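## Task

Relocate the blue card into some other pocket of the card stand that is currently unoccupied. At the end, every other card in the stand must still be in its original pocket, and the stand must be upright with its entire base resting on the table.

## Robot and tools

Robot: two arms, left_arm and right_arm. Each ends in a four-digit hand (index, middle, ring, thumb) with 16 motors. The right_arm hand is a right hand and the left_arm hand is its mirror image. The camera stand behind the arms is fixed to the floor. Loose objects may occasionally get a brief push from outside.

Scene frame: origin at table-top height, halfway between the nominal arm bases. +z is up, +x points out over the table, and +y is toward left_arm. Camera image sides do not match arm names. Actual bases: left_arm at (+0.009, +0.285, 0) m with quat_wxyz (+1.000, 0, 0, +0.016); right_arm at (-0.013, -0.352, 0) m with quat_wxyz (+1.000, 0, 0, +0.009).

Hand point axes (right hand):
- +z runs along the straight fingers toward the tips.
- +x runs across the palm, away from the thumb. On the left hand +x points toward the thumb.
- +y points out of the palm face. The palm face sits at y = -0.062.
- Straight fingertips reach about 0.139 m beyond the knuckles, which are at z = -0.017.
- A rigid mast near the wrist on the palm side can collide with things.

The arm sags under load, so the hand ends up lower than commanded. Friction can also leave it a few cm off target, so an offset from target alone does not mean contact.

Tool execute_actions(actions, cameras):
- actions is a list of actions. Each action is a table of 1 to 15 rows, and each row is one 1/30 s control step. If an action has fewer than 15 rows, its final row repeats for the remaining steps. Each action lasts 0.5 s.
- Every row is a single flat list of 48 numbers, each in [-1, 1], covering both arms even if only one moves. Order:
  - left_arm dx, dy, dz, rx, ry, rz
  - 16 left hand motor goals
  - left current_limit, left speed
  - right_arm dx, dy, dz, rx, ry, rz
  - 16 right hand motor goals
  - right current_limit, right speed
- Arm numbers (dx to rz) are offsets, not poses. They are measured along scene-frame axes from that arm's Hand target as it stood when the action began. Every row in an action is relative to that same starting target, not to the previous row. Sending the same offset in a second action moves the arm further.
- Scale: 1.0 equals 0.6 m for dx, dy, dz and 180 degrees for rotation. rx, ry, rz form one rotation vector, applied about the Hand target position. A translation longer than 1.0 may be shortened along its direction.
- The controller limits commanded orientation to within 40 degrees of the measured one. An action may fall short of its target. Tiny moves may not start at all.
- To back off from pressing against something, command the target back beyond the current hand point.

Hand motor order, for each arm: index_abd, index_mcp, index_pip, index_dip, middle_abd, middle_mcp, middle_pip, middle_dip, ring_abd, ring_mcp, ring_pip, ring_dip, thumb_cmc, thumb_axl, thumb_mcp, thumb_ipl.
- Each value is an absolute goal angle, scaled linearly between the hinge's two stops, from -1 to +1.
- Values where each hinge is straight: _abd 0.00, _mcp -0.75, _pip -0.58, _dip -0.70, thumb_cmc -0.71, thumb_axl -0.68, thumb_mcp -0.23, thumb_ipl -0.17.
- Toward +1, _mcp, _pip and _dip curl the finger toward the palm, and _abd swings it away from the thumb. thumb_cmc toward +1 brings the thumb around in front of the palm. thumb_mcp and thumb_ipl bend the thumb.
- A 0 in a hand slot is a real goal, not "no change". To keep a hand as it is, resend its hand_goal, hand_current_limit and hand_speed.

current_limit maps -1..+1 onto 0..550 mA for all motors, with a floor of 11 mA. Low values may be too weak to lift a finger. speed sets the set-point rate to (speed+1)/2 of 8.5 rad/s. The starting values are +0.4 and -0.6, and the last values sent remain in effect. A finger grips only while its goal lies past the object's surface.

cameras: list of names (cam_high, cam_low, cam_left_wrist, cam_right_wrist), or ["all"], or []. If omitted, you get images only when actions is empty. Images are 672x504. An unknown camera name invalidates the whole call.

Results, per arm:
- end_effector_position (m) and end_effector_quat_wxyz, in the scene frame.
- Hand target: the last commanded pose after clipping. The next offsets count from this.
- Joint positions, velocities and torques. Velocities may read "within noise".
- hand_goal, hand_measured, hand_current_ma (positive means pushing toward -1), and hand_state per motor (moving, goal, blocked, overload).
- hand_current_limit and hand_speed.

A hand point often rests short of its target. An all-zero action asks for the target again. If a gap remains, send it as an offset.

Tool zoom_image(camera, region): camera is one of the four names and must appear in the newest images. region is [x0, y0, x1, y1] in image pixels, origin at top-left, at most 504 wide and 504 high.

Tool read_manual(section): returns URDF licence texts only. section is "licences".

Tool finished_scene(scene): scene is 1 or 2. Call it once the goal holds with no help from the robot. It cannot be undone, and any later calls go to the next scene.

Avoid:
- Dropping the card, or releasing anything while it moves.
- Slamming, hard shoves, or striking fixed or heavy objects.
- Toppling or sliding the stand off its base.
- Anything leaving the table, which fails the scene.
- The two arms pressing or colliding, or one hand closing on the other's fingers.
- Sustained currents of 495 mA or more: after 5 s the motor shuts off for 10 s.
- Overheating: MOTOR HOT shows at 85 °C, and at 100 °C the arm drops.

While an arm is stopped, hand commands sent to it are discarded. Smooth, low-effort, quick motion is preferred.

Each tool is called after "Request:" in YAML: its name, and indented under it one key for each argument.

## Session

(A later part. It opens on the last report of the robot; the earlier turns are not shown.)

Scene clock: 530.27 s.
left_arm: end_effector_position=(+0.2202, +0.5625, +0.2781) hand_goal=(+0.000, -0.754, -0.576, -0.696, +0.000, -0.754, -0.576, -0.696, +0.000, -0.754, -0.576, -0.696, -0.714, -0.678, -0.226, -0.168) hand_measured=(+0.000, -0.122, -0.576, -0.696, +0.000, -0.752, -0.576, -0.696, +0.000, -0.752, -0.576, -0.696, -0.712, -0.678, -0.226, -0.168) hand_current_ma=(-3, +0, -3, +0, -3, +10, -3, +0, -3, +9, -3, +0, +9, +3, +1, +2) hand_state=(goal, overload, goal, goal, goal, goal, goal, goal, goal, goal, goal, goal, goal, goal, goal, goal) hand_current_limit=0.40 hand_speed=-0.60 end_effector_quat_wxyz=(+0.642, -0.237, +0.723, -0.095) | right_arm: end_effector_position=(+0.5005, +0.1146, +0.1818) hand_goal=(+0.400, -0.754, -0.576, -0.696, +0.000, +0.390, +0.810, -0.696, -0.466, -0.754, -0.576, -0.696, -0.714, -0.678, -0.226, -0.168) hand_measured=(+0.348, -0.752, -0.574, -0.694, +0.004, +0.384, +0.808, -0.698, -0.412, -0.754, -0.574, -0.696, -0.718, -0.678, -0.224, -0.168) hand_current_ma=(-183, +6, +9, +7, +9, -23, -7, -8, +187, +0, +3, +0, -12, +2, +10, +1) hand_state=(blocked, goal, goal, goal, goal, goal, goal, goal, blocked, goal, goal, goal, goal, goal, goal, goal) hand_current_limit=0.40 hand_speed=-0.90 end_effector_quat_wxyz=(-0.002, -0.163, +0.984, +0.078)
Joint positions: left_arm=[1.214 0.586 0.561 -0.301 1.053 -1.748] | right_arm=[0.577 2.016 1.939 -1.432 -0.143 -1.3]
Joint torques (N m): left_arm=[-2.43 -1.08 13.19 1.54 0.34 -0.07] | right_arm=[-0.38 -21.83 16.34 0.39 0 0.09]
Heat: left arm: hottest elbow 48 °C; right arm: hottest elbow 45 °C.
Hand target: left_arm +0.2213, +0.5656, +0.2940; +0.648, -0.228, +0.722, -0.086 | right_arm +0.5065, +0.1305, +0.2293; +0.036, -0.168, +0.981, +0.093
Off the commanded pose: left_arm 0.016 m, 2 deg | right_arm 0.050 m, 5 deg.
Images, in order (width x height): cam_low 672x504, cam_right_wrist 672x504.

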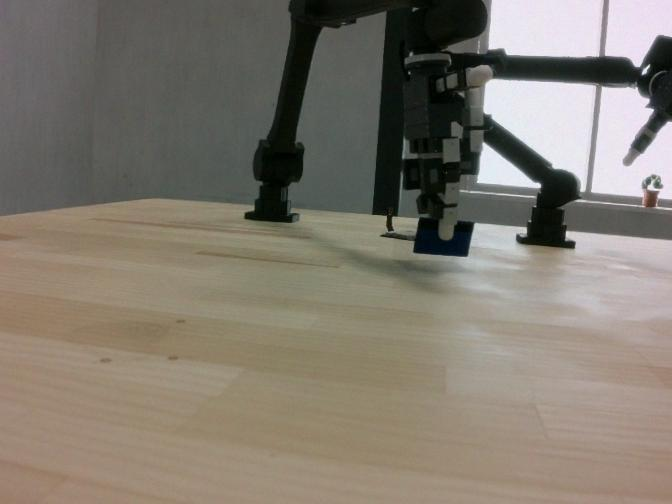

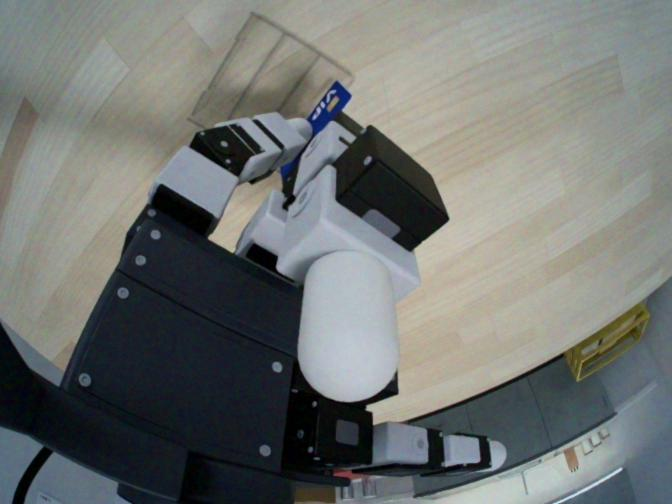

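Request:
execute_actions:
  actions:
    - [[0,0,0,0,0,0,0,-0.754,-0.576,-0.696,0,-0.754,-0.576,-0.696,0,-0.754,-0.576,-0.696,-0.714,-0.678,-0.226,-0.168,0.4,-0.6,0,0,0.02,0,0,0,0.4,-0.754,-0.576,-0.696,0.0,0.39,0.81,-0.696,-0.465,-0.754,-0.576,-0.696,-0.714,-0.678,-0.226,-0.168,0.4,-0.9]]
    - [[0,0,0,0,0,0,0,-0.754,-0.576,-0.696,0,-0.754,-0.576,-0.696,0,-0.754,-0.576,-0.696,-0.714,-0.678,-0.226,-0.168,0.4,-0.6,0,0,0.025,0,0,0,0.4,-0.754,-0.576,-0.696,0.0,0.39,0.81,-0.696,-0.465,-0.754,-0.576,-0.696,-0.714,-0.678,-0.226,-0.168,0.4,-0.9]]
    - [[0,0,0,0,0,0,0,-0.754,-0.576,-0.696,0,-0.754,-0.576,-0.696,0,-0.754,-0.576,-0.696,-0.714,-0.678,-0.226,-0.168,0.4,-0.6,0,0,0.025,0,0,0,0.4,-0.754,-0.576,-0.696,0.0,0.39,0.81,-0.696,-0.465,-0.754,-0.576,-0.696,-0.714,-0.678,-0.226,-0.168,0.4,-0.9]]
  cameras: ["cam_low","cam_right_wrist"]

Request:
zoom_image:
  camera: "cam_low"
  region: [380, 160, 490, 280]

Request:
zoom_image:
  camera: "cam_right_wrist"
  region: [200, 0, 360, 170]

Scene clock: 537.37 s.
left_arm: end_effector_position=(+0.2202, +0.5625, +0.2781) hand_goal=(+0.000, -0.754, -0.576, -0.696, +0.000, -0.754, -0.576, -0.696, +0.000, -0.754, -0.576, -0.696, -0.714, -0.678, -0.226, -0.168) hand_measured=(+0.000, -0.122, -0.576, -0.696, +0.000, -0.752, -0.576, -0.696, +0.000, -0.752, -0.576, -0.696, -0.712, -0.678, -0.226, -0.168) hand_current_ma=(-3, +0, -3, +0, -3, +10, -3, +0, -3, +9, -3, +0, +9, +3, +1, +2) hand_state=(goal, overload, goal, goal, goal, goal, goal, goal, goal, goal, goal, goal, goal, goal, goal, goal) hand_current_limit=0.40 hand_speed=-0.60 end_effector_quat_wxyz=(+0.642, -0.237, +0.723, -0.095) | right_arm: end_effector_position=(+0.5040, +0.1170, +0.2336) hand_goal=(+0.400, -0.754, -0.576, -0.696, +0.000, +0.390, +0.810, -0.696, -0.466, -0.754, -0.576, -0.696, -0.714, -0.678, -0.226, -0.168) hand_measured=(+0.348, -0.752, -0.574, -0.694, +0.004, +0.384, +0.808, -0.698, -0.412, -0.754, -0.574, -0.696, -0.718, -0.678, -0.224, -0.168) hand_current_ma=(-182, +6, +9, +7, +9, -23, -7, -8, +187, +0, +3, +0, -12, +2, +10, +1) hand_state=(blocked, goal, goal, goal, goal, goal, goal, goal, blocked, goal, goal, goal, goal, goal, goal, goal) hand_current_limit=0.40 hand_speed=-0.90 end_effector_quat_wxyz=(+0.006, -0.163, +0.983, +0.081)
Joint positions: left_arm=[1.214 0.586 0.561 -0.301 1.053 -1.748] | right_arm=[0.577 2.015 2.071 -1.547 -0.143 -1.3]
Joint torques (N m): left_arm=[-2.49 -1.08 13.19 1.55 0.34 -0.07] | right_arm=[-0.62 -20.84 16.2 0.5 0.03 0.1]
Heat: left arm: hottest elbow 48 °C; right arm: hottest elbow 45 °C.
Hand target: left_arm +0.2213, +0.5656, +0.2940; +0.648, -0.228, +0.722, -0.086 | right_arm +0.5065, +0.1305, +0.2714; +0.036, -0.168, +0.981, +0.093
Off the commanded pose: left_arm 0.016 m, 2 deg | right_arm 0.040 m, 4 deg.
Images, in order (width x height): cam_low 672x504, cam_right_wrist 672x504.

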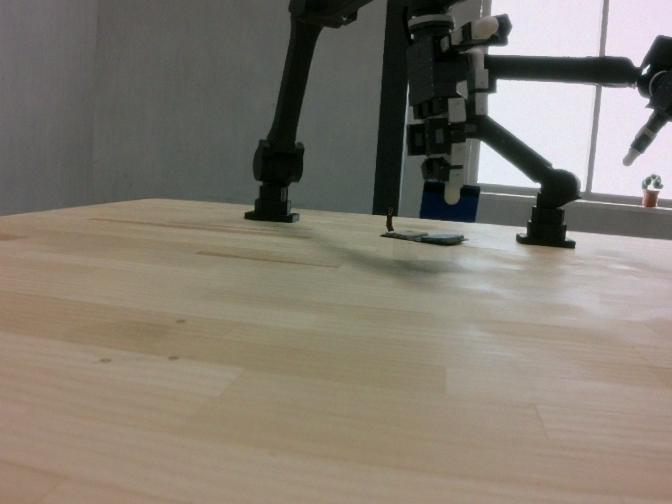

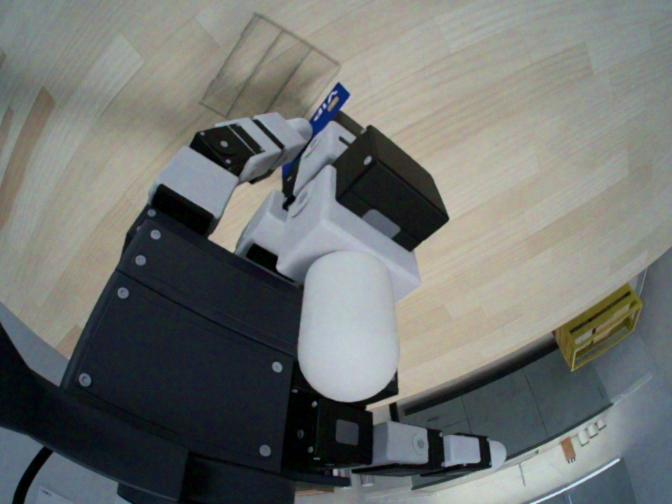

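Scaled by 4.200 from the camera's 672x504 image, which has a finer 960x720 frame.

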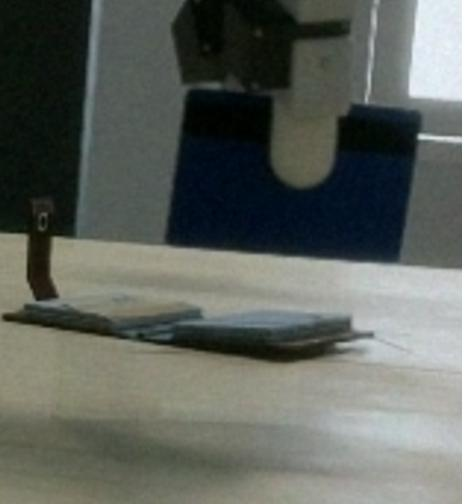

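Scaled by 2.965 from the camera's 672x504 image, which has a finer 960x720 frame.

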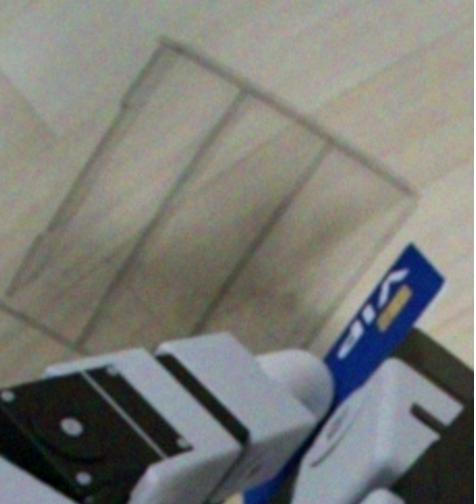

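Request:
zoom_image:
  camera: "cam_right_wrist"
  region: [195, 5, 275, 110]

Request:
execute_actions:
  actions: []
  cameras: ["cam_high"]

Request:
zoom_image:
  camera: "cam_high"
  region: [285, 210, 335, 260]

Scaled by 4.800 from the camera's 672x504 image, which has a finer 960x720 frame.

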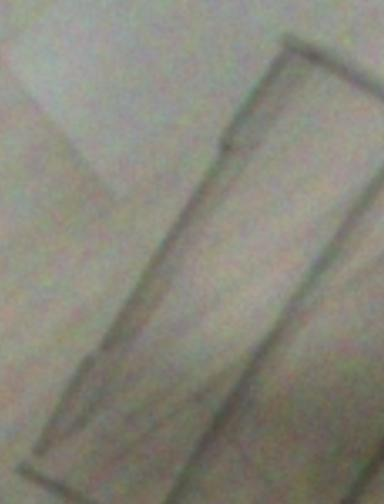

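Scene clock: 573.57 s.
left_arm: end_effector_position=(+0.2202, +0.5625, +0.2781) hand_goal=(+0.000, -0.754, -0.576, -0.696, +0.000, -0.754, -0.576, -0.696, +0.000, -0.754, -0.576, -0.696, -0.714, -0.678, -0.226, -0.168) hand_measured=(+0.000, -0.122, -0.576, -0.696, +0.000, -0.752, -0.576, -0.696, +0.000, -0.752, -0.576, -0.696, -0.712, -0.678, -0.226, -0.168) hand_current_ma=(-3, +0, -3, +0, -3, +10, -3, +0, -3, +9, -3, +0, +9, +3, +1, +2) hand_state=(goal, overload, goal, goal, goal, goal, goal, goal, goal, goal, goal, goal, goal, goal, goal, goal) hand_current_limit=0.40 hand_speed=-0.60 end_effector_quat_wxyz=(+0.642, -0.237, +0.723, -0.095) | right_arm: end_effector_position=(+0.5040, +0.1170, +0.2338) hand_goal=(+0.400, -0.754, -0.576, -0.696, +0.000, +0.390, +0.810, -0.696, -0.466, -0.754, -0.576, -0.696, -0.714, -0.678, -0.226, -0.168) hand_measured=(+0.348, -0.752, -0.574, -0.694, +0.004, +0.384, +0.808, -0.698, -0.412, -0.754, -0.574, -0.696, -0.718, -0.678, -0.224, -0.168) hand_current_ma=(-182, +6, +9, +7, +9, -23, -7, -8, +187, +0, +3, +0, -12, +2, +10, +1) hand_state=(blocked, goal, goal, goal, goal, goal, goal, goal, blocked, goal, goal, goal, goal, goal, goal, goal) hand_current_limit=0.40 hand_speed=-0.90 end_effector_quat_wxyz=(+0.006, -0.163, +0.983, +0.081)
Joint positions: left_arm=[1.214 0.586 0.561 -0.301 1.053 -1.748] | right_arm=[0.577 2.015 2.071 -1.547 -0.143 -1.3]
Joint velocities: within noise
Joint torques (N m): left_arm=[-2.49 -1.08 13.18 1.55 0.34 -0.08] | right_arm=[-0.62 -20.84 16.16 0.39 0 0.11]
Heat: left arm: hottest elbow 48 °C; right arm: hottest elbow 47 °C.
Hand target: left_arm +0.2213, +0.5656, +0.2940; +0.648, -0.228, +0.722, -0.086 | right_arm +0.5066, +0.1306, +0.2714; +0.036, -0.168, +0.981, +0.093
Off the commanded pose: left_arm 0.016 m, 2 deg | right_arm 0.040 m, 4 deg.
Images, in order (width x height): cam_high 672x504.

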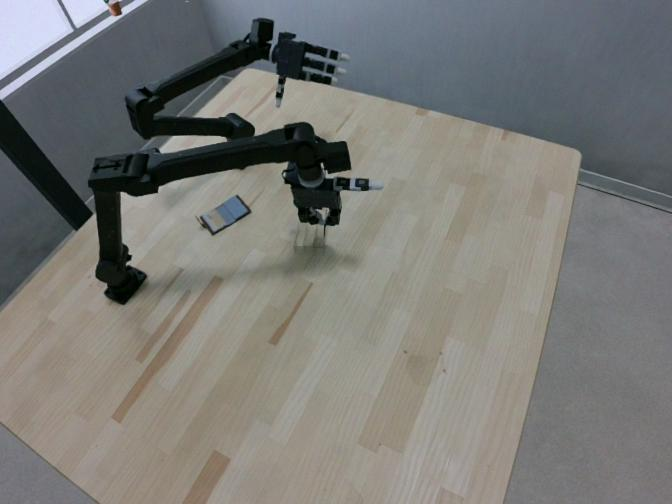

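Scaled by 10.080 from the camera's 672x504 image, which has a finer 960x720 frame.

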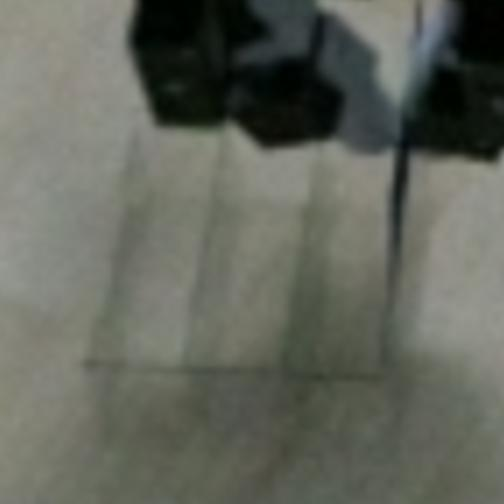

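Request:
execute_actions:
  actions:
    - [[0,0,0,0,0,0,0,-0.754,-0.576,-0.696,0,-0.754,-0.576,-0.696,0,-0.754,-0.576,-0.696,-0.714,-0.678,-0.226,-0.168,0.4,-0.6,-0.0195,-0.0076,-0.0229,-0.0012,0.0037,0,0.4,-0.754,-0.576,-0.696,0.0,0.39,0.81,-0.696,-0.465,-0.754,-0.576,-0.696,-0.714,-0.678,-0.226,-0.168,0.4,-0.9]]
    - [[0,0,0,0,0,0,0,-0.754,-0.576,-0.696,0,-0.754,-0.576,-0.696,0,-0.754,-0.576,-0.696,-0.714,-0.678,-0.226,-0.168,0.4,-0.6,-0.0195,-0.0076,-0.0229,-0.0012,0.0037,0,0.4,-0.754,-0.576,-0.696,0.0,0.39,0.81,-0.696,-0.465,-0.754,-0.576,-0.696,-0.714,-0.678,-0.226,-0.168,0.4,-0.9]]
    - [[0,0,0,0,0,0,0,-0.754,-0.576,-0.696,0,-0.754,-0.576,-0.696,0,-0.754,-0.576,-0.696,-0.714,-0.678,-0.226,-0.168,0.4,-0.6,-0.0195,-0.0076,-0.0229,-0.0013,0.0038,0,0.4,-0.754,-0.576,-0.696,0.0,0.39,0.81,-0.696,-0.465,-0.754,-0.576,-0.696,-0.714,-0.678,-0.226,-0.168,0.4,-0.9]]
    - [[0,0,0,0,0,0,0,-0.754,-0.576,-0.696,0,-0.754,-0.576,-0.696,0,-0.754,-0.576,-0.696,-0.714,-0.678,-0.226,-0.168,0.4,-0.6,-0.0195,-0.0076,-0.0229,-0.0013,0.0038,0,0.4,-0.754,-0.576,-0.696,0.0,0.39,0.81,-0.696,-0.465,-0.754,-0.576,-0.696,-0.714,-0.678,-0.226,-0.168,0.4,-0.9]]
  cameras: ["cam_low","cam_right_wrist"]

Request:
zoom_image:
  camera: "cam_low"
  region: [380, 160, 490, 280]

Request:
zoom_image:
  camera: "cam_right_wrist"
  region: [220, 0, 400, 170]

Scene clock: 641.17 s.
left_arm: end_effector_position=(+0.2202, +0.5625, +0.2781) hand_goal=(+0.000, -0.754, -0.576, -0.696, +0.000, -0.754, -0.576, -0.696, +0.000, -0.754, -0.576, -0.696, -0.714, -0.678, -0.226, -0.168) hand_measured=(+0.000, -0.122, -0.576, -0.696, +0.000, -0.752, -0.576, -0.696, +0.000, -0.752, -0.576, -0.696, -0.712, -0.678, -0.226, -0.168) hand_current_ma=(-3, +0, -3, +0, -3, +10, -3, +0, -3, +9, -3, +0, +9, +3, +1, +2) hand_state=(goal, overload, goal, goal, goal, goal, goal, goal, goal, goal, goal, goal, goal, goal, goal, goal) hand_current_limit=0.40 hand_speed=-0.60 end_effector_quat_wxyz=(+0.642, -0.237, +0.723, -0.095) | right_arm: end_effector_position=(+0.4668, +0.1049, +0.2012) hand_goal=(+0.400, -0.754, -0.576, -0.696, +0.000, +0.390, +0.810, -0.696, -0.466, -0.754, -0.576, -0.696, -0.714, -0.678, -0.226, -0.168) hand_measured=(+0.348, -0.752, -0.574, -0.694, +0.004, +0.384, +0.808, -0.698, -0.412, -0.754, -0.574, -0.696, -0.718, -0.678, -0.224, -0.168) hand_current_ma=(-182, +6, +9, +7, +9, -23, -7, -8, +187, +0, +3, +0, -12, +2, +10, +1) hand_state=(blocked, goal, goal, goal, goal, goal, goal, goal, blocked, goal, goal, goal, goal, goal, goal, goal) hand_current_limit=0.40 hand_speed=-0.90 end_effector_quat_wxyz=(-0.002, -0.166, +0.983, +0.081)
Joint positions: left_arm=[1.214 0.586 0.561 -0.301 1.053 -1.748] | right_arm=[0.593 1.914 1.83 -1.421 -0.147 -1.291]
Joint torques (N m): left_arm=[-2.43 -1.08 13.19 1.55 0.34 -0.07] | right_arm=[-0.67 -20.48 9.13 1.39 -0.3 0.12]
Heat: left arm: hottest elbow 49 °C; right arm: hottest elbow 47 °C.
Hand target: left_arm +0.2213, +0.5656, +0.2940; +0.648, -0.228, +0.722, -0.086 | right_arm +0.4597, +0.1124, +0.2165; +0.011, -0.166, +0.982, +0.090
Off the commanded pose: left_arm 0.016 m, 2 deg | right_arm 0.018 m, 2 deg.
Images, in order (width x height): cam_low 672x504, cam_right_wrist 672x504.

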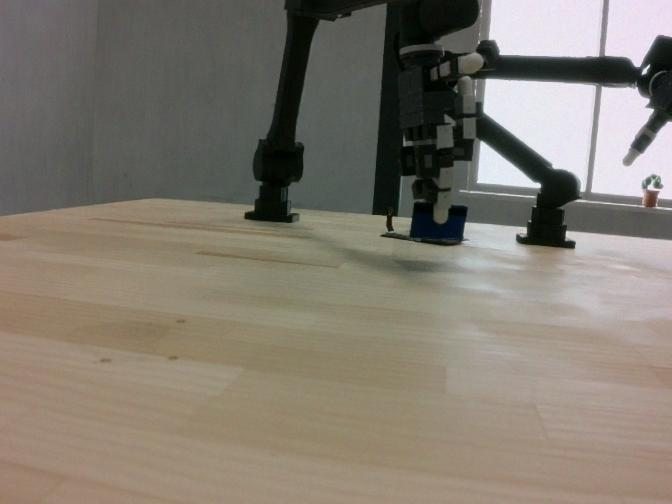

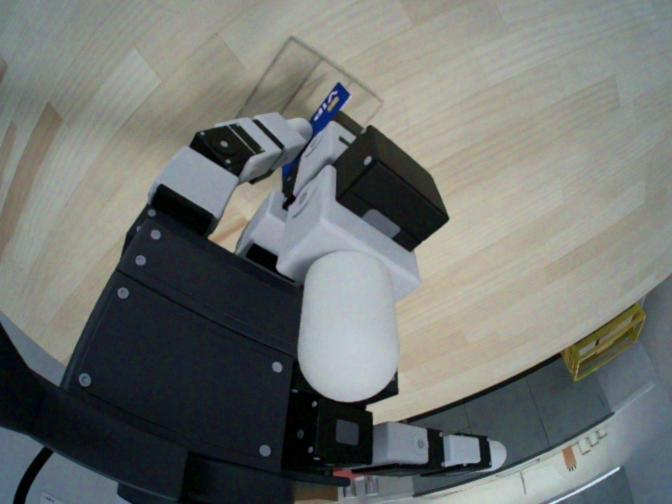

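Scaled by 4.200 from the camera's 672x504 image, which has a finer 960x720 frame.

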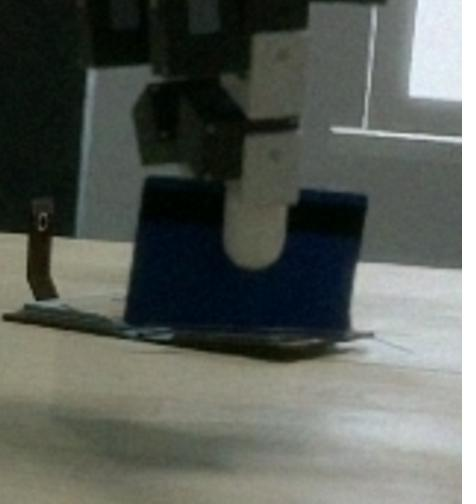

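Scaled by 2.800 from the camera's 672x504 image, which has a finer 960x720 frame.

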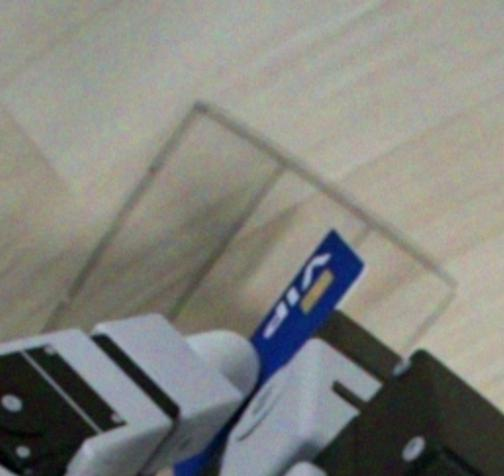

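Request:
execute_actions:
  actions:
    - [[0,0,0,0,0,0,0,-0.754,-0.576,-0.696,0,-0.754,-0.576,-0.696,0,-0.754,-0.576,-0.696,-0.714,-0.678,-0.226,-0.168,0.4,-0.6,0.003,0.006,-0.025,0,0,0,0.4,-0.754,-0.576,-0.696,0.0,0.39,0.81,-0.696,-0.465,-0.754,-0.576,-0.696,-0.714,-0.678,-0.226,-0.168,0.4,-0.9]]
  cameras: ["cam_low","cam_right_wrist"]

Request:
zoom_image:
  camera: "cam_right_wrist"
  region: [220, 0, 400, 170]

Scene clock: 660.13 s.
left_arm: end_effector_position=(+0.2202, +0.5625, +0.2781) hand_goal=(+0.000, -0.754, -0.576, -0.696, +0.000, -0.754, -0.576, -0.696, +0.000, -0.754, -0.576, -0.696, -0.714, -0.678, -0.226, -0.168) hand_measured=(+0.000, -0.122, -0.576, -0.696, +0.000, -0.752, -0.576, -0.696, +0.000, -0.752, -0.576, -0.696, -0.712, -0.678, -0.226, -0.168) hand_current_ma=(-3, +0, -3, +0, -3, +10, -3, +0, -3, +9, -3, +0, +9, +3, +1, +2) hand_state=(goal, overload, goal, goal, goal, goal, goal, goal, goal, goal, goal, goal, goal, goal, goal, goal) hand_current_limit=0.40 hand_speed=-0.60 end_effector_quat_wxyz=(+0.642, -0.237, +0.723, -0.095) | right_arm: end_effector_position=(+0.4678, +0.1076, +0.1948) hand_goal=(+0.400, -0.754, -0.576, -0.696, +0.000, +0.390, +0.810, -0.696, -0.466, -0.754, -0.576, -0.696, -0.714, -0.678, -0.226, -0.168) hand_measured=(+0.348, -0.752, -0.574, -0.694, +0.004, +0.384, +0.808, -0.698, -0.412, -0.754, -0.574, -0.696, -0.718, -0.678, -0.224, -0.168) hand_current_ma=(-182, +6, +9, +7, +9, -23, -7, -8, +187, +0, +3, +0, -12, +2, +10, +1) hand_state=(blocked, goal, goal, goal, goal, goal, goal, goal, blocked, goal, goal, goal, goal, goal, goal, goal) hand_current_limit=0.40 hand_speed=-0.90 end_effector_quat_wxyz=(+0.004, -0.166, +0.983, +0.084)
Joint positions: left_arm=[1.214 0.586 0.561 -0.301 1.053 -1.748] | right_arm=[0.596 1.914 1.811 -1.388 -0.147 -1.287]
Joint torques (N m): left_arm=[-2.49 -1.08 13.19 1.54 0.34 -0.07] | right_arm=[-0.44 -19.55 9.22 1.35 -0.29 0.17]
Heat: left arm: hottest elbow 49 °C; right arm: hottest elbow 45 °C.
Hand target: left_arm +0.2213, +0.5656, +0.2940; +0.648, -0.228, +0.722, -0.086 | right_arm +0.4614, +0.1159, +0.2015; +0.011, -0.166, +0.982, +0.090
Off the commanded pose: left_arm 0.016 m, 2 deg | right_arm 0.012 m, 1 deg.
Images, in order (width x height): cam_low 672x504, cam_right_wrist 672x504.

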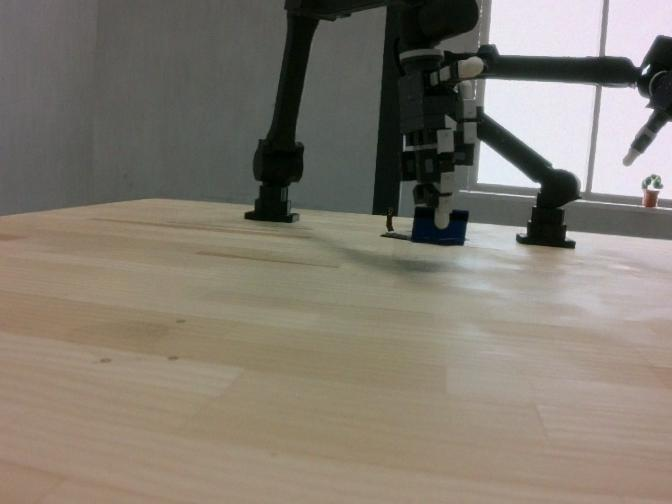

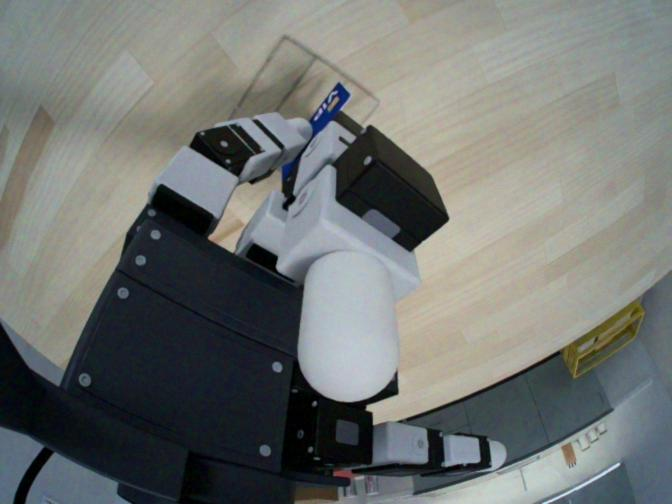

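Scaled by 2.800 from the camera's 672x504 image, which has a finer 960x720 frame.

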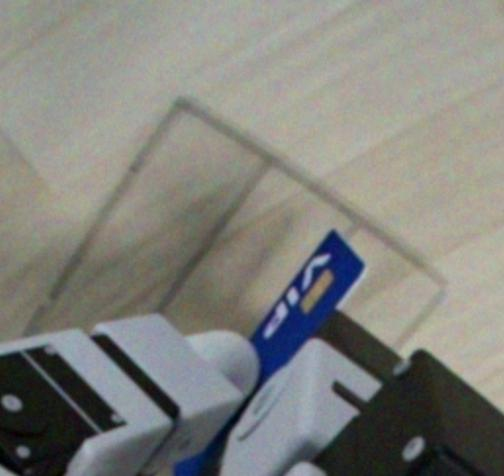

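Request:
execute_actions:
  actions:
    - [[0,0,0,0,0,0,0,-0.754,-0.576,-0.696,0,-0.754,-0.576,-0.696,0,-0.754,-0.576,-0.696,-0.714,-0.678,-0.226,-0.168,0.4,-0.6,0,0,-0.017,0,0,0,0.4,-0.754,-0.576,-0.696,0.0,0.39,0.81,-0.696,-0.465,-0.754,-0.576,-0.696,-0.714,-0.678,-0.226,-0.168,0.4,-0.9]]
  cameras: ["cam_low","cam_right_wrist"]

Request:
zoom_image:
  camera: "cam_right_wrist"
  region: [220, 0, 400, 170]

Request:
zoom_image:
  camera: "cam_low"
  region: [380, 160, 490, 280]

Scene clock: 666.67 s.
left_arm: end_effector_position=(+0.2202, +0.5625, +0.2781) hand_goal=(+0.000, -0.754, -0.576, -0.696, +0.000, -0.754, -0.576, -0.696, +0.000, -0.754, -0.576, -0.696, -0.714, -0.678, -0.226, -0.168) hand_measured=(+0.000, -0.122, -0.576, -0.696, +0.000, -0.752, -0.576, -0.696, +0.000, -0.752, -0.576, -0.696, -0.712, -0.678, -0.226, -0.168) hand_current_ma=(-3, +0, -3, +0, -3, +10, -3, +0, -3, +9, -3, +0, +9, +3, +1, +2) hand_state=(goal, overload, goal, goal, goal, goal, goal, goal, goal, goal, goal, goal, goal, goal, goal, goal) hand_current_limit=0.40 hand_speed=-0.60 end_effector_quat_wxyz=(+0.642, -0.237, +0.723, -0.095) | right_arm: end_effector_position=(+0.4675, +0.1074, +0.1865) hand_goal=(+0.400, -0.754, -0.576, -0.696, +0.000, +0.390, +0.810, -0.696, -0.466, -0.754, -0.576, -0.696, -0.714, -0.678, -0.226, -0.168) hand_measured=(+0.348, -0.752, -0.574, -0.694, +0.004, +0.384, +0.808, -0.698, -0.412, -0.754, -0.574, -0.696, -0.718, -0.678, -0.224, -0.168) hand_current_ma=(-182, +6, +9, +7, +9, -23, -7, -8, +187, +0, +3, +0, -12, +2, +10, +1) hand_state=(blocked, goal, goal, goal, goal, goal, goal, goal, blocked, goal, goal, goal, goal, goal, goal, goal) hand_current_limit=0.40 hand_speed=-0.90 end_effector_quat_wxyz=(+0.005, -0.166, +0.982, +0.084)
Joint positions: left_arm=[1.214 0.586 0.561 -0.301 1.053 -1.748] | right_arm=[0.596 1.914 1.788 -1.363 -0.147 -1.287]
Joint torques (N m): left_arm=[-2.43 -1.08 13.18 1.55 0.34 -0.08] | right_arm=[-0.32 -19.78 9.18 1.36 -0.27 0.17]
Heat: left arm: hottest elbow 49 °C; right arm: hottest elbow 44 °C.
Hand target: left_arm +0.2213, +0.5656, +0.2940; +0.648, -0.228, +0.722, -0.086 | right_arm +0.4615, +0.1160, +0.1913; +0.011, -0.166, +0.982, +0.090
Off the commanded pose: left_arm 0.016 m, 2 deg | right_arm 0.012 m, 1 deg.
Images, in order (width x height): cam_low 672x504, cam_right_wrist 672x504.

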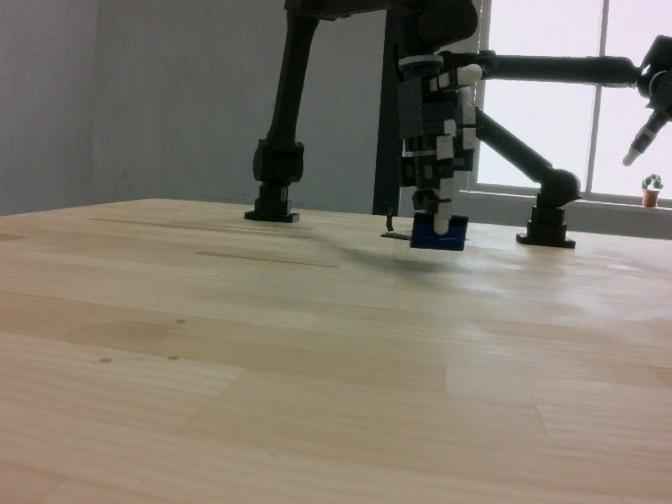

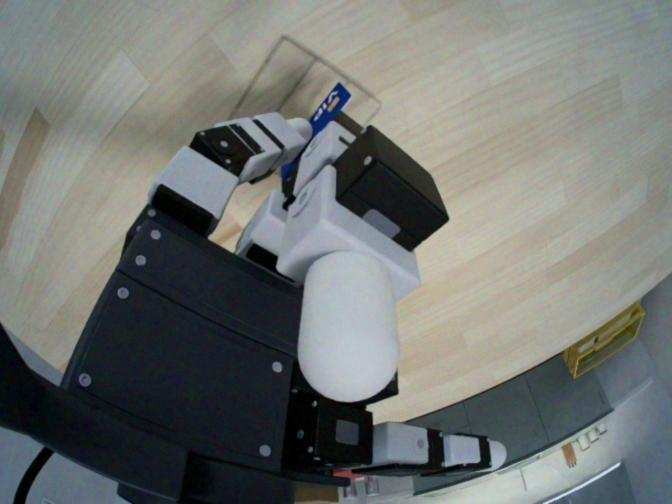

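Scaled by 2.800 from the camera's 672x504 image, which has a finer 960x720 frame.

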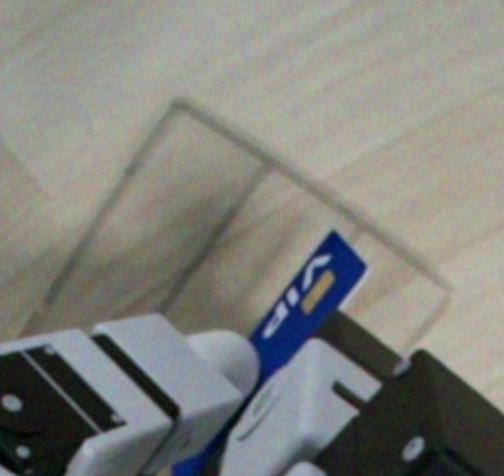

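Scaled by 4.200 from the camera's 672x504 image, which has a finer 960x720 frame.

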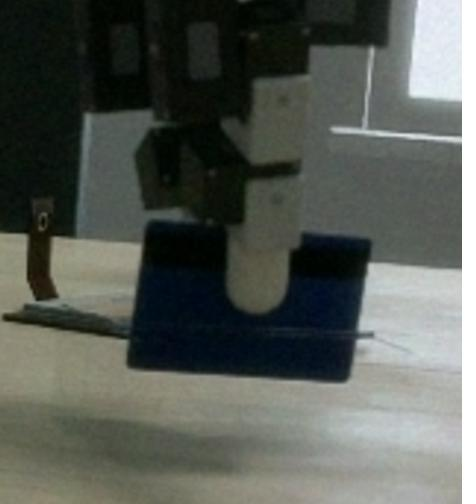

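Request:
execute_actions:
  actions:
    - [[0,0,0,0,0,0,0,-0.754,-0.576,-0.696,0,-0.754,-0.576,-0.696,0,-0.754,-0.576,-0.696,-0.714,-0.678,-0.226,-0.168,0.4,-0.6,0,0,-0.018,0,0,0,0.4,-0.754,-0.576,-0.696,0.0,0.39,0.81,-0.696,-0.465,-0.754,-0.576,-0.696,-0.714,-0.678,-0.226,-0.168,0.4,-0.9]]
  cameras: ["cam_low","cam_right_wrist"]

Request:
zoom_image:
  camera: "cam_right_wrist"
  region: [220, 0, 400, 170]

Request:
zoom_image:
  camera: "cam_low"
  region: [380, 180, 490, 280]

Scene clock: 671.53 s.
left_arm: end_effector_position=(+0.2202, +0.5625, +0.2781) hand_goal=(+0.000, -0.754, -0.576, -0.696, +0.000, -0.754, -0.576, -0.696, +0.000, -0.754, -0.576, -0.696, -0.714, -0.678, -0.226, -0.168) hand_measured=(+0.000, -0.122, -0.576, -0.696, +0.000, -0.752, -0.576, -0.696, +0.000, -0.752, -0.576, -0.696, -0.712, -0.678, -0.226, -0.168) hand_current_ma=(-3, +0, -3, +0, -3, +10, -3, +0, -3, +9, -3, +0, +9, +3, +1, +2) hand_state=(goal, overload, goal, goal, goal, goal, goal, goal, goal, goal, goal, goal, goal, goal, goal, goal) hand_current_limit=0.40 hand_speed=-0.60 end_effector_quat_wxyz=(+0.642, -0.237, +0.723, -0.095) | right_arm: end_effector_position=(+0.4669, +0.1072, +0.1781) hand_goal=(+0.400, -0.754, -0.576, -0.696, +0.000, +0.390, +0.810, -0.696, -0.466, -0.754, -0.576, -0.696, -0.714, -0.678, -0.226, -0.168) hand_measured=(+0.348, -0.752, -0.574, -0.694, +0.004, +0.384, +0.808, -0.698, -0.412, -0.754, -0.574, -0.696, -0.718, -0.678, -0.224, -0.168) hand_current_ma=(-182, +6, +8, +7, +9, -23, -7, -8, +187, +0, +3, +0, -12, +2, +10, +1) hand_state=(blocked, goal, goal, goal, goal, goal, goal, goal, blocked, goal, goal, goal, goal, goal, goal, goal) hand_current_limit=0.40 hand_speed=-0.90 end_effector_quat_wxyz=(+0.006, -0.167, +0.982, +0.085)
Joint positions: left_arm=[1.214 0.586 0.561 -0.301 1.053 -1.748] | right_arm=[0.596 1.914 1.766 -1.338 -0.147 -1.287]
Joint torques (N m): left_arm=[-2.49 -1.08 13.18 1.54 0.34 -0.08] | right_arm=[-0.56 -18.9 9.14 1.42 -0.27 0.19]
Heat: left arm: hottest elbow 49 °C; right arm: hottest elbow 43 °C.
Hand target: left_arm +0.2213, +0.5656, +0.2940; +0.648, -0.228, +0.722, -0.086 | right_arm +0.4614, +0.1160, +0.1806; +0.011, -0.166, +0.982, +0.090
Off the commanded pose: left_arm 0.016 m, 2 deg | right_arm 0.011 m, 1 deg.
Images, in order (width x height): cam_low 672x504, cam_right_wrist 672x504.

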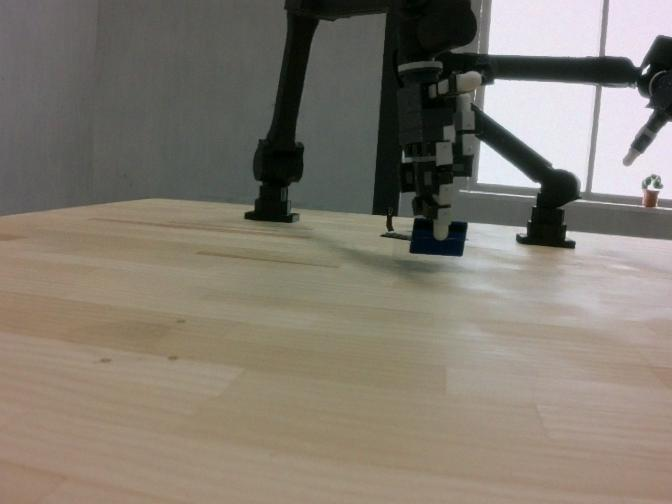

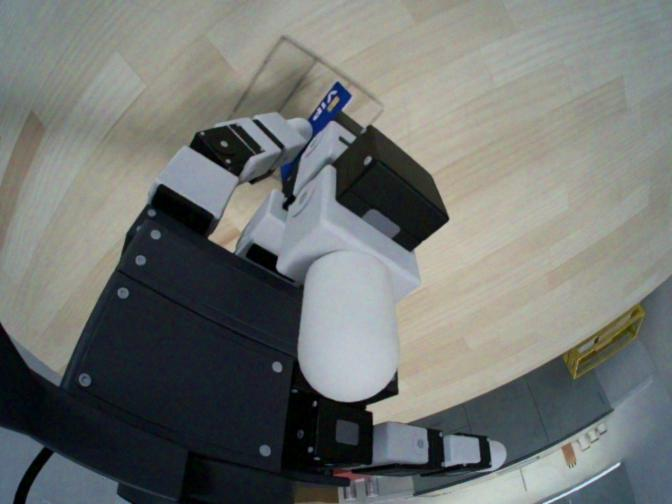

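Scaled by 2.800 from the camera's 672x504 image, which has a finer 960x720 frame.

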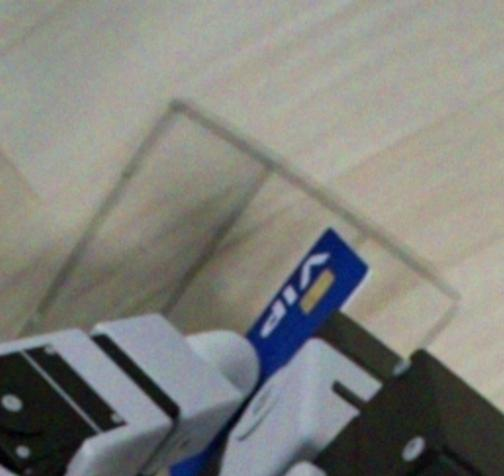

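Scaled by 4.582 from the camera's 672x504 image, which has a finer 960x720 frame.

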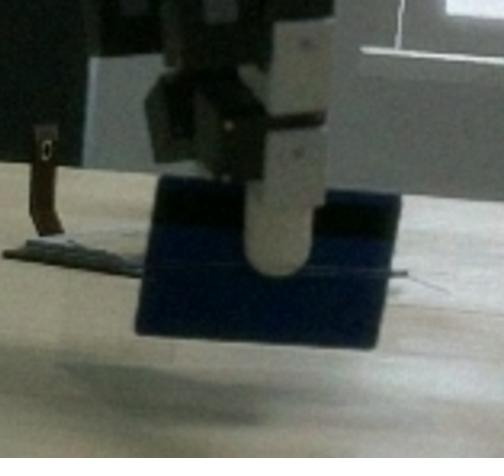

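Request:
execute_actions:
  actions:
    - [[0,0,0,0,0,0,0,-0.754,-0.576,-0.696,0,-0.754,-0.576,-0.696,0,-0.754,-0.576,-0.696,-0.714,-0.678,-0.226,-0.168,0.4,-0.6,0.008,0.002,-0.007,0,0,0,0.4,-0.754,-0.576,-0.696,0.0,0.39,0.81,-0.696,-0.465,-0.754,-0.576,-0.696,-0.714,-0.678,-0.226,-0.168,0.4,-0.9]]
  cameras: ["cam_low","cam_right_wrist"]

Request:
zoom_image:
  camera: "cam_right_wrist"
  region: [220, 0, 400, 170]

Request:
zoom_image:
  camera: "cam_low"
  region: [380, 180, 490, 280]

Scene clock: 730.30 s.
left_arm: end_effector_position=(+0.2202, +0.5625, +0.2781) hand_goal=(+0.000, -0.754, -0.576, -0.696, +0.000, -0.754, -0.576, -0.696, +0.000, -0.754, -0.576, -0.696, -0.714, -0.678, -0.226, -0.168) hand_measured=(+0.000, -0.122, -0.576, -0.696, +0.000, -0.752, -0.576, -0.696, +0.000, -0.752, -0.576, -0.696, -0.712, -0.678, -0.226, -0.168) hand_current_ma=(-3, +0, -3, +0, -3, +10, -3, +0, -3, +9, -3, +0, +9, +3, +1, +2) hand_state=(goal, overload, goal, goal, goal, goal, goal, goal, goal, goal, goal, goal, goal, goal, goal, goal) hand_current_limit=0.40 hand_speed=-0.60 end_effector_quat_wxyz=(+0.642, -0.237, +0.723, -0.095) | right_arm: end_effector_position=(+0.4672, +0.1075, +0.1782) hand_goal=(+0.400, -0.754, -0.576, -0.696, +0.000, +0.390, +0.810, -0.696, -0.466, -0.754, -0.576, -0.696, -0.714, -0.678, -0.226, -0.168) hand_measured=(+0.348, -0.752, -0.574, -0.694, +0.004, +0.384, +0.808, -0.698, -0.412, -0.754, -0.574, -0.696, -0.718, -0.678, -0.224, -0.168) hand_current_ma=(-182, +5, +8, +7, +9, -23, -7, -8, +187, +0, +3, +0, -12, +2, +10, +1) hand_state=(blocked, goal, goal, goal, goal, goal, goal, goal, blocked, goal, goal, goal, goal, goal, goal, goal) hand_current_limit=0.40 hand_speed=-0.90 end_effector_quat_wxyz=(+0.007, -0.167, +0.982, +0.085)
Joint positions: left_arm=[1.214 0.586 0.561 -0.301 1.053 -1.748] | right_arm=[0.596 1.914 1.766 -1.336 -0.147 -1.287]
Joint torques (N m): left_arm=[-2.43 -1.08 13.18 1.54 0.35 -0.07] | right_arm=[-0.5 -17.85 10.14 1.54 -0.28 0.13]
Heat: left arm: hottest elbow 49 °C; right arm: hottest elbow 40 °C.
Hand target: left_arm +0.2213, +0.5656, +0.2940; +0.648, -0.228, +0.722, -0.086 | right_arm +0.4663, +0.1172, +0.1764; +0.011, -0.166, +0.982, +0.090
Off the commanded pose: left_arm 0.016 m, 2 deg | right_arm 0.010 m, 1 deg.
Images, in order (width x height): cam_low 672x504, cam_right_wrist 672x504.

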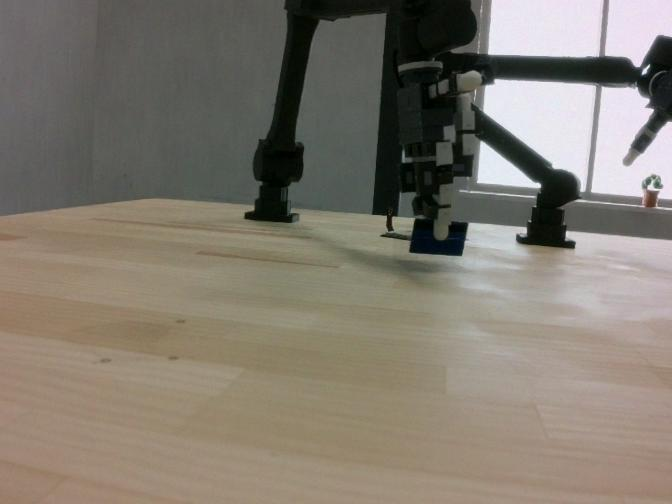

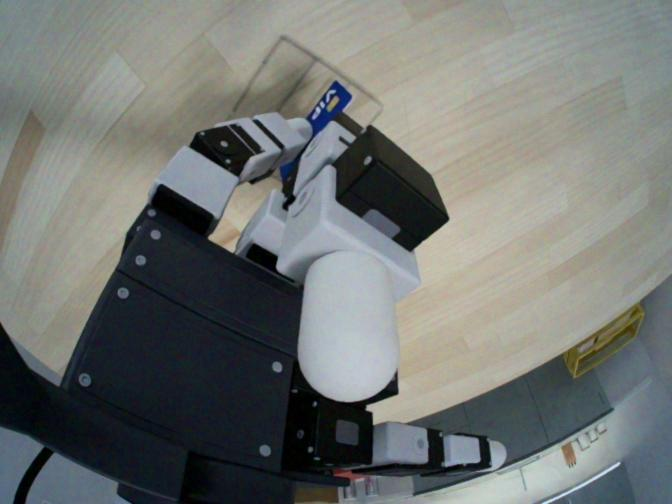

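Scaled by 2.800 from the camera's 672x504 image, which has a finer 960x720 frame.

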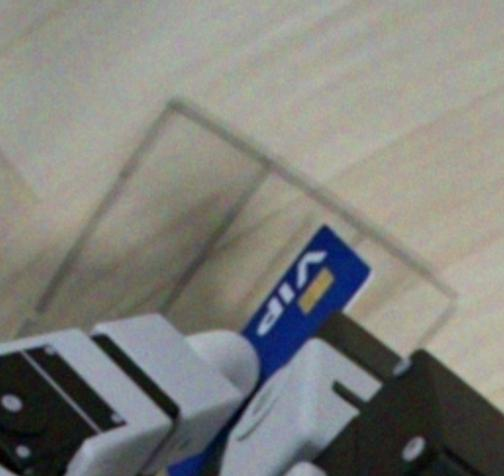

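Scaled by 4.582 from the camera's 672x504 image, which has a finer 960x720 frame.

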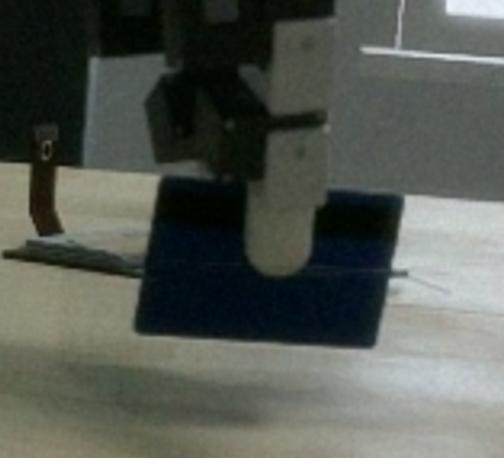

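Request:
execute_actions:
  actions:
    - [[0,0,0,0,0,0,0,-0.754,-0.576,-0.696,0,-0.754,-0.576,-0.696,0,-0.754,-0.576,-0.696,-0.714,-0.678,-0.226,-0.168,0.4,-0.6,0.003,0.001,-0.009,0,0,0,0.40,-0.754,-0.576,-0.696,0.0,0.39,0.81,-0.696,-0.465,-0.754,-0.576,-0.696,-0.714,-0.678,-0.226,-0.168,0.4,-0.9]]
  cameras: ["cam_low","cam_right_wrist"]

Scene clock: 750.43 s.
left_arm: end_effector_position=(+0.2202, +0.5625, +0.2781) hand_goal=(+0.000, -0.754, -0.576, -0.696, +0.000, -0.754, -0.576, -0.696, +0.000, -0.754, -0.576, -0.696, -0.714, -0.678, -0.226, -0.168) hand_measured=(+0.000, -0.122, -0.576, -0.696, +0.000, -0.752, -0.576, -0.696, +0.000, -0.752, -0.576, -0.696, -0.712, -0.678, -0.226, -0.168) hand_current_ma=(-3, +0, -3, +0, -3, +10, -3, +0, -3, +9, -3, +0, +9, +3, +1, +2) hand_state=(goal, overload, goal, goal, goal, goal, goal, goal, goal, goal, goal, goal, goal, goal, goal, goal) hand_current_limit=0.40 hand_speed=-0.60 end_effector_quat_wxyz=(+0.642, -0.237, +0.723, -0.095) | right_arm: end_effector_position=(+0.4692, +0.1088, +0.1789) hand_goal=(+0.400, -0.754, -0.576, -0.696, +0.000, +0.390, +0.810, -0.696, -0.466, -0.754, -0.576, -0.696, -0.714, -0.678, -0.226, -0.168) hand_measured=(+0.348, -0.752, -0.574, -0.694, +0.004, +0.384, +0.808, -0.698, -0.412, -0.754, -0.574, -0.696, -0.718, -0.678, -0.224, -0.168) hand_current_ma=(-182, +5, +8, +7, +9, -23, -7, -8, +187, +0, +3, +0, -12, +2, +10, +1) hand_state=(blocked, goal, goal, goal, goal, goal, goal, goal, blocked, goal, goal, goal, goal, goal, goal, goal) hand_current_limit=0.40 hand_speed=-0.90 end_effector_quat_wxyz=(+0.012, -0.167, +0.982, +0.087)
Joint positions: left_arm=[1.214 0.586 0.561 -0.301 1.053 -1.748] | right_arm=[0.596 1.914 1.766 -1.326 -0.147 -1.287]
Joint torques (N m): left_arm=[-2.49 -1.08 13.19 1.54 0.34 -0.07] | right_arm=[-0.91 -17.08 9.85 1.59 -0.27 0.12]
Heat: left arm: hottest elbow 49 °C; right arm: hottest elbow 40 °C.
Hand target: left_arm +0.2213, +0.5656, +0.2940; +0.648, -0.228, +0.722, -0.086 | right_arm +0.4681, +0.1178, +0.1710; +0.011, -0.166, +0.982, +0.090
Off the commanded pose: left_arm 0.016 m, 2 deg | right_arm 0.012 m, 0 deg.
Images, in order (width x height): cam_low 672x504, cam_right_wrist 672x504.

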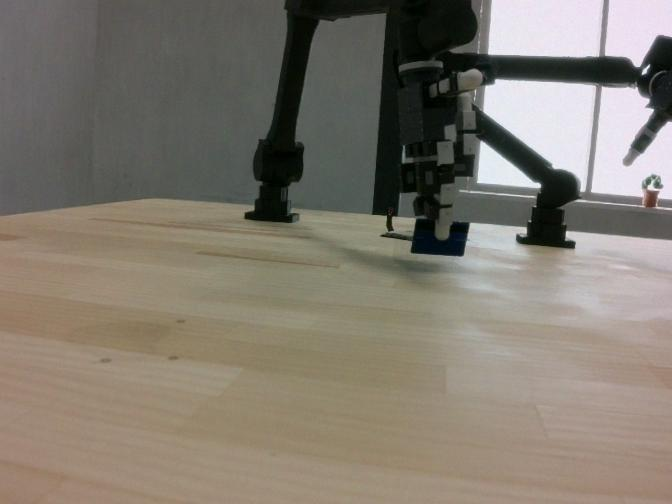

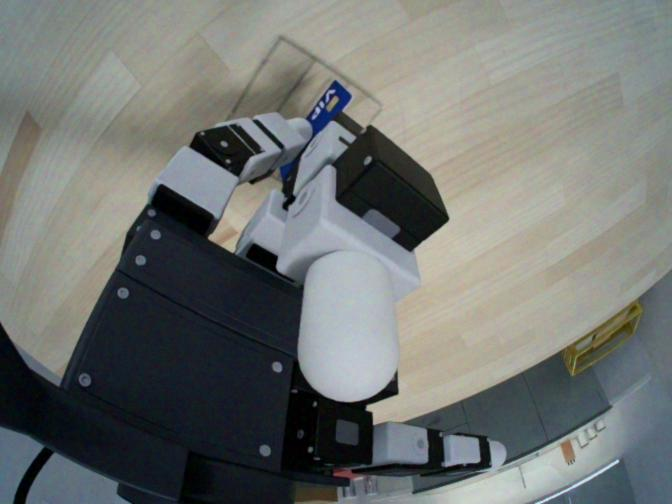

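Request:
zoom_image:
  camera: "cam_low"
  region: [380, 180, 490, 280]

Request:
zoom_image:
  camera: "cam_right_wrist"
  region: [220, 0, 400, 170]

Scaled by 4.582 from the camera's 672x504 image, which has a finer 960x720 frame.

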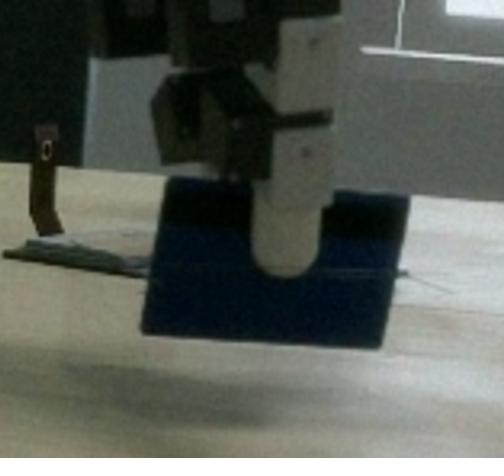

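Scaled by 2.800 from the camera's 672x504 image, which has a finer 960x720 frame.

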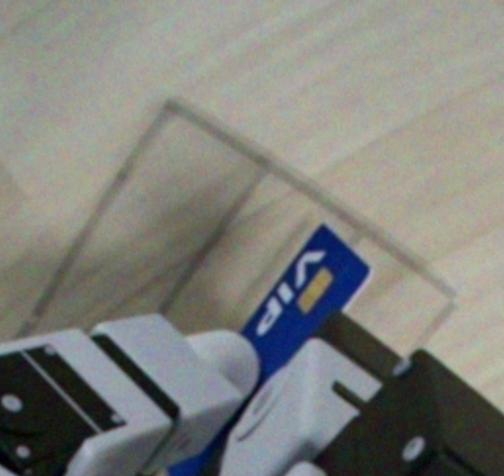

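Request:
execute_actions:
  actions:
    - [[0,0,0,0,0,0,0,-0.754,-0.576,-0.696,0,-0.754,-0.576,-0.696,0,-0.754,-0.576,-0.696,-0.714,-0.678,-0.226,-0.168,0.4,-0.6,0.003,0.001,-0.008,0,0,0,0.40,-0.754,-0.576,-0.696,0.0,0.39,0.81,-0.696,-0.465,-0.754,-0.576,-0.696,-0.714,-0.678,-0.226,-0.168,0.4,-0.9]]

Scene clock: 759.37 s.
left_arm: end_effector_position=(+0.2202, +0.5625, +0.2781) hand_goal=(+0.000, -0.754, -0.576, -0.696, +0.000, -0.754, -0.576, -0.696, +0.000, -0.754, -0.576, -0.696, -0.714, -0.678, -0.226, -0.168) hand_measured=(+0.000, -0.122, -0.576, -0.696, +0.000, -0.752, -0.576, -0.696, +0.000, -0.752, -0.576, -0.696, -0.712, -0.678, -0.226, -0.168) hand_current_ma=(-3, +0, -3, +0, -3, +10, -3, +0, -3, +9, -3, +0, +9, +3, +1, +2) hand_state=(goal, overload, goal, goal, goal, goal, goal, goal, goal, goal, goal, goal, goal, goal, goal, goal) hand_current_limit=0.40 hand_speed=-0.60 end_effector_quat_wxyz=(+0.642, -0.237, +0.723, -0.095) | right_arm: end_effector_position=(+0.4707, +0.1099, +0.1783) hand_goal=(+0.400, -0.754, -0.576, -0.696, +0.000, +0.390, +0.810, -0.696, -0.466, -0.754, -0.576, -0.696, -0.714, -0.678, -0.226, -0.168) hand_measured=(+0.348, -0.752, -0.574, -0.694, +0.004, +0.384, +0.808, -0.698, -0.412, -0.754, -0.576, -0.696, -0.718, -0.678, -0.224, -0.168) hand_current_ma=(-182, +5, +8, +7, +9, -23, -7, -8, +187, +0, +3, +0, -12, +2, +10, +1) hand_state=(blocked, goal, goal, goal, goal, goal, goal, goal, blocked, goal, goal, goal, goal, goal, goal, goal) hand_current_limit=0.40 hand_speed=-0.90 end_effector_quat_wxyz=(+0.015, -0.167, +0.982, +0.089)
Joint positions: left_arm=[1.214 0.586 0.561 -0.301 1.053 -1.748] | right_arm=[0.596 1.916 1.766 -1.318 -0.147 -1.287]
Joint torques (N m): left_arm=[-2.49 -1.03 13.18 1.54 0.34 -0.07] | right_arm=[-0.85 -16.44 9.62 1.63 -0.29 0.13]
Heat: left arm: hottest elbow 49 °C; right arm: hottest elbow 40 °C.
Hand target: left_arm +0.2213, +0.5656, +0.2940; +0.648, -0.228, +0.722, -0.086 | right_arm +0.4699, +0.1184, +0.1660; +0.011, -0.166, +0.982, +0.090
Off the commanded pose: left_arm 0.016 m, 2 deg | right_arm 0.015 m, 0 deg.

Request:
execute_actions:
  actions:
    - [[0,0,0,0,0,0,0,-0.754,-0.576,-0.696,0,-0.754,-0.576,-0.696,0,-0.754,-0.576,-0.696,-0.714,-0.678,-0.226,-0.168,0.4,-0.6,0.0,0.0,-0.008,0,0,0,0.40,-0.754,-0.576,-0.696,0.0,0.39,0.81,-0.696,-0.465,-0.754,-0.576,-0.696,-0.714,-0.678,-0.226,-0.168,0.4,-0.9]]

Scene clock: 762.20 s.
left_arm: end_effector_position=(+0.2202, +0.5625, +0.2781) hand_goal=(+0.000, -0.754, -0.576, -0.696, +0.000, -0.754, -0.576, -0.696, +0.000, -0.754, -0.576, -0.696, -0.714, -0.678, -0.226, -0.168) hand_measured=(+0.000, -0.122, -0.576, -0.696, +0.000, -0.752, -0.576, -0.696, +0.000, -0.752, -0.576, -0.696, -0.712, -0.678, -0.226, -0.168) hand_current_ma=(-3, +0, -3, +0, -3, +10, -3, +0, -3, +9, -3, +0, +9, +3, +1, +2) hand_state=(goal, overload, goal, goal, goal, goal, goal, goal, goal, goal, goal, goal, goal, goal, goal, goal) hand_current_limit=0.40 hand_speed=-0.60 end_effector_quat_wxyz=(+0.642, -0.237, +0.723, -0.095) | right_arm: end_effector_position=(+0.4723, +0.1110, +0.1743) hand_goal=(+0.400, -0.754, -0.576, -0.696, +0.000, +0.390, +0.810, -0.696, -0.466, -0.754, -0.576, -0.696, -0.714, -0.678, -0.226, -0.168) hand_measured=(+0.348, -0.752, -0.574, -0.694, +0.004, +0.384, +0.808, -0.698, -0.412, -0.754, -0.576, -0.696, -0.718, -0.678, -0.224, -0.168) hand_current_ma=(-182, +5, +8, +7, +9, -23, -7, -8, +187, +0, +2, +0, -12, +2, +10, +1) hand_state=(blocked, goal, goal, goal, goal, goal, goal, goal, blocked, goal, goal, goal, goal, goal, goal, goal) hand_current_limit=0.40 hand_speed=-0.90 end_effector_quat_wxyz=(+0.017, -0.167, +0.982, +0.090)
Joint positions: left_arm=[1.214 0.586 0.561 -0.301 1.053 -1.748] | right_arm=[0.596 1.92 1.761 -1.304 -0.147 -1.287]
Joint torques (N m): left_arm=[-2.43 -1.08 13.19 1.54 0.34 -0.08] | right_arm=[-0.91 -16.73 9.24 1.58 -0.27 0.13]
Heat: left arm: hottest elbow 49 °C; right arm: hottest elbow 40 °C.
Hand target: left_arm +0.2213, +0.5656, +0.2940; +0.648, -0.228, +0.722, -0.086 | right_arm +0.4698, +0.1184, +0.1611; +0.011, -0.166, +0.982, +0.090
Off the commanded pose: left_arm 0.016 m, 2 deg | right_arm 0.015 m, 1 deg.


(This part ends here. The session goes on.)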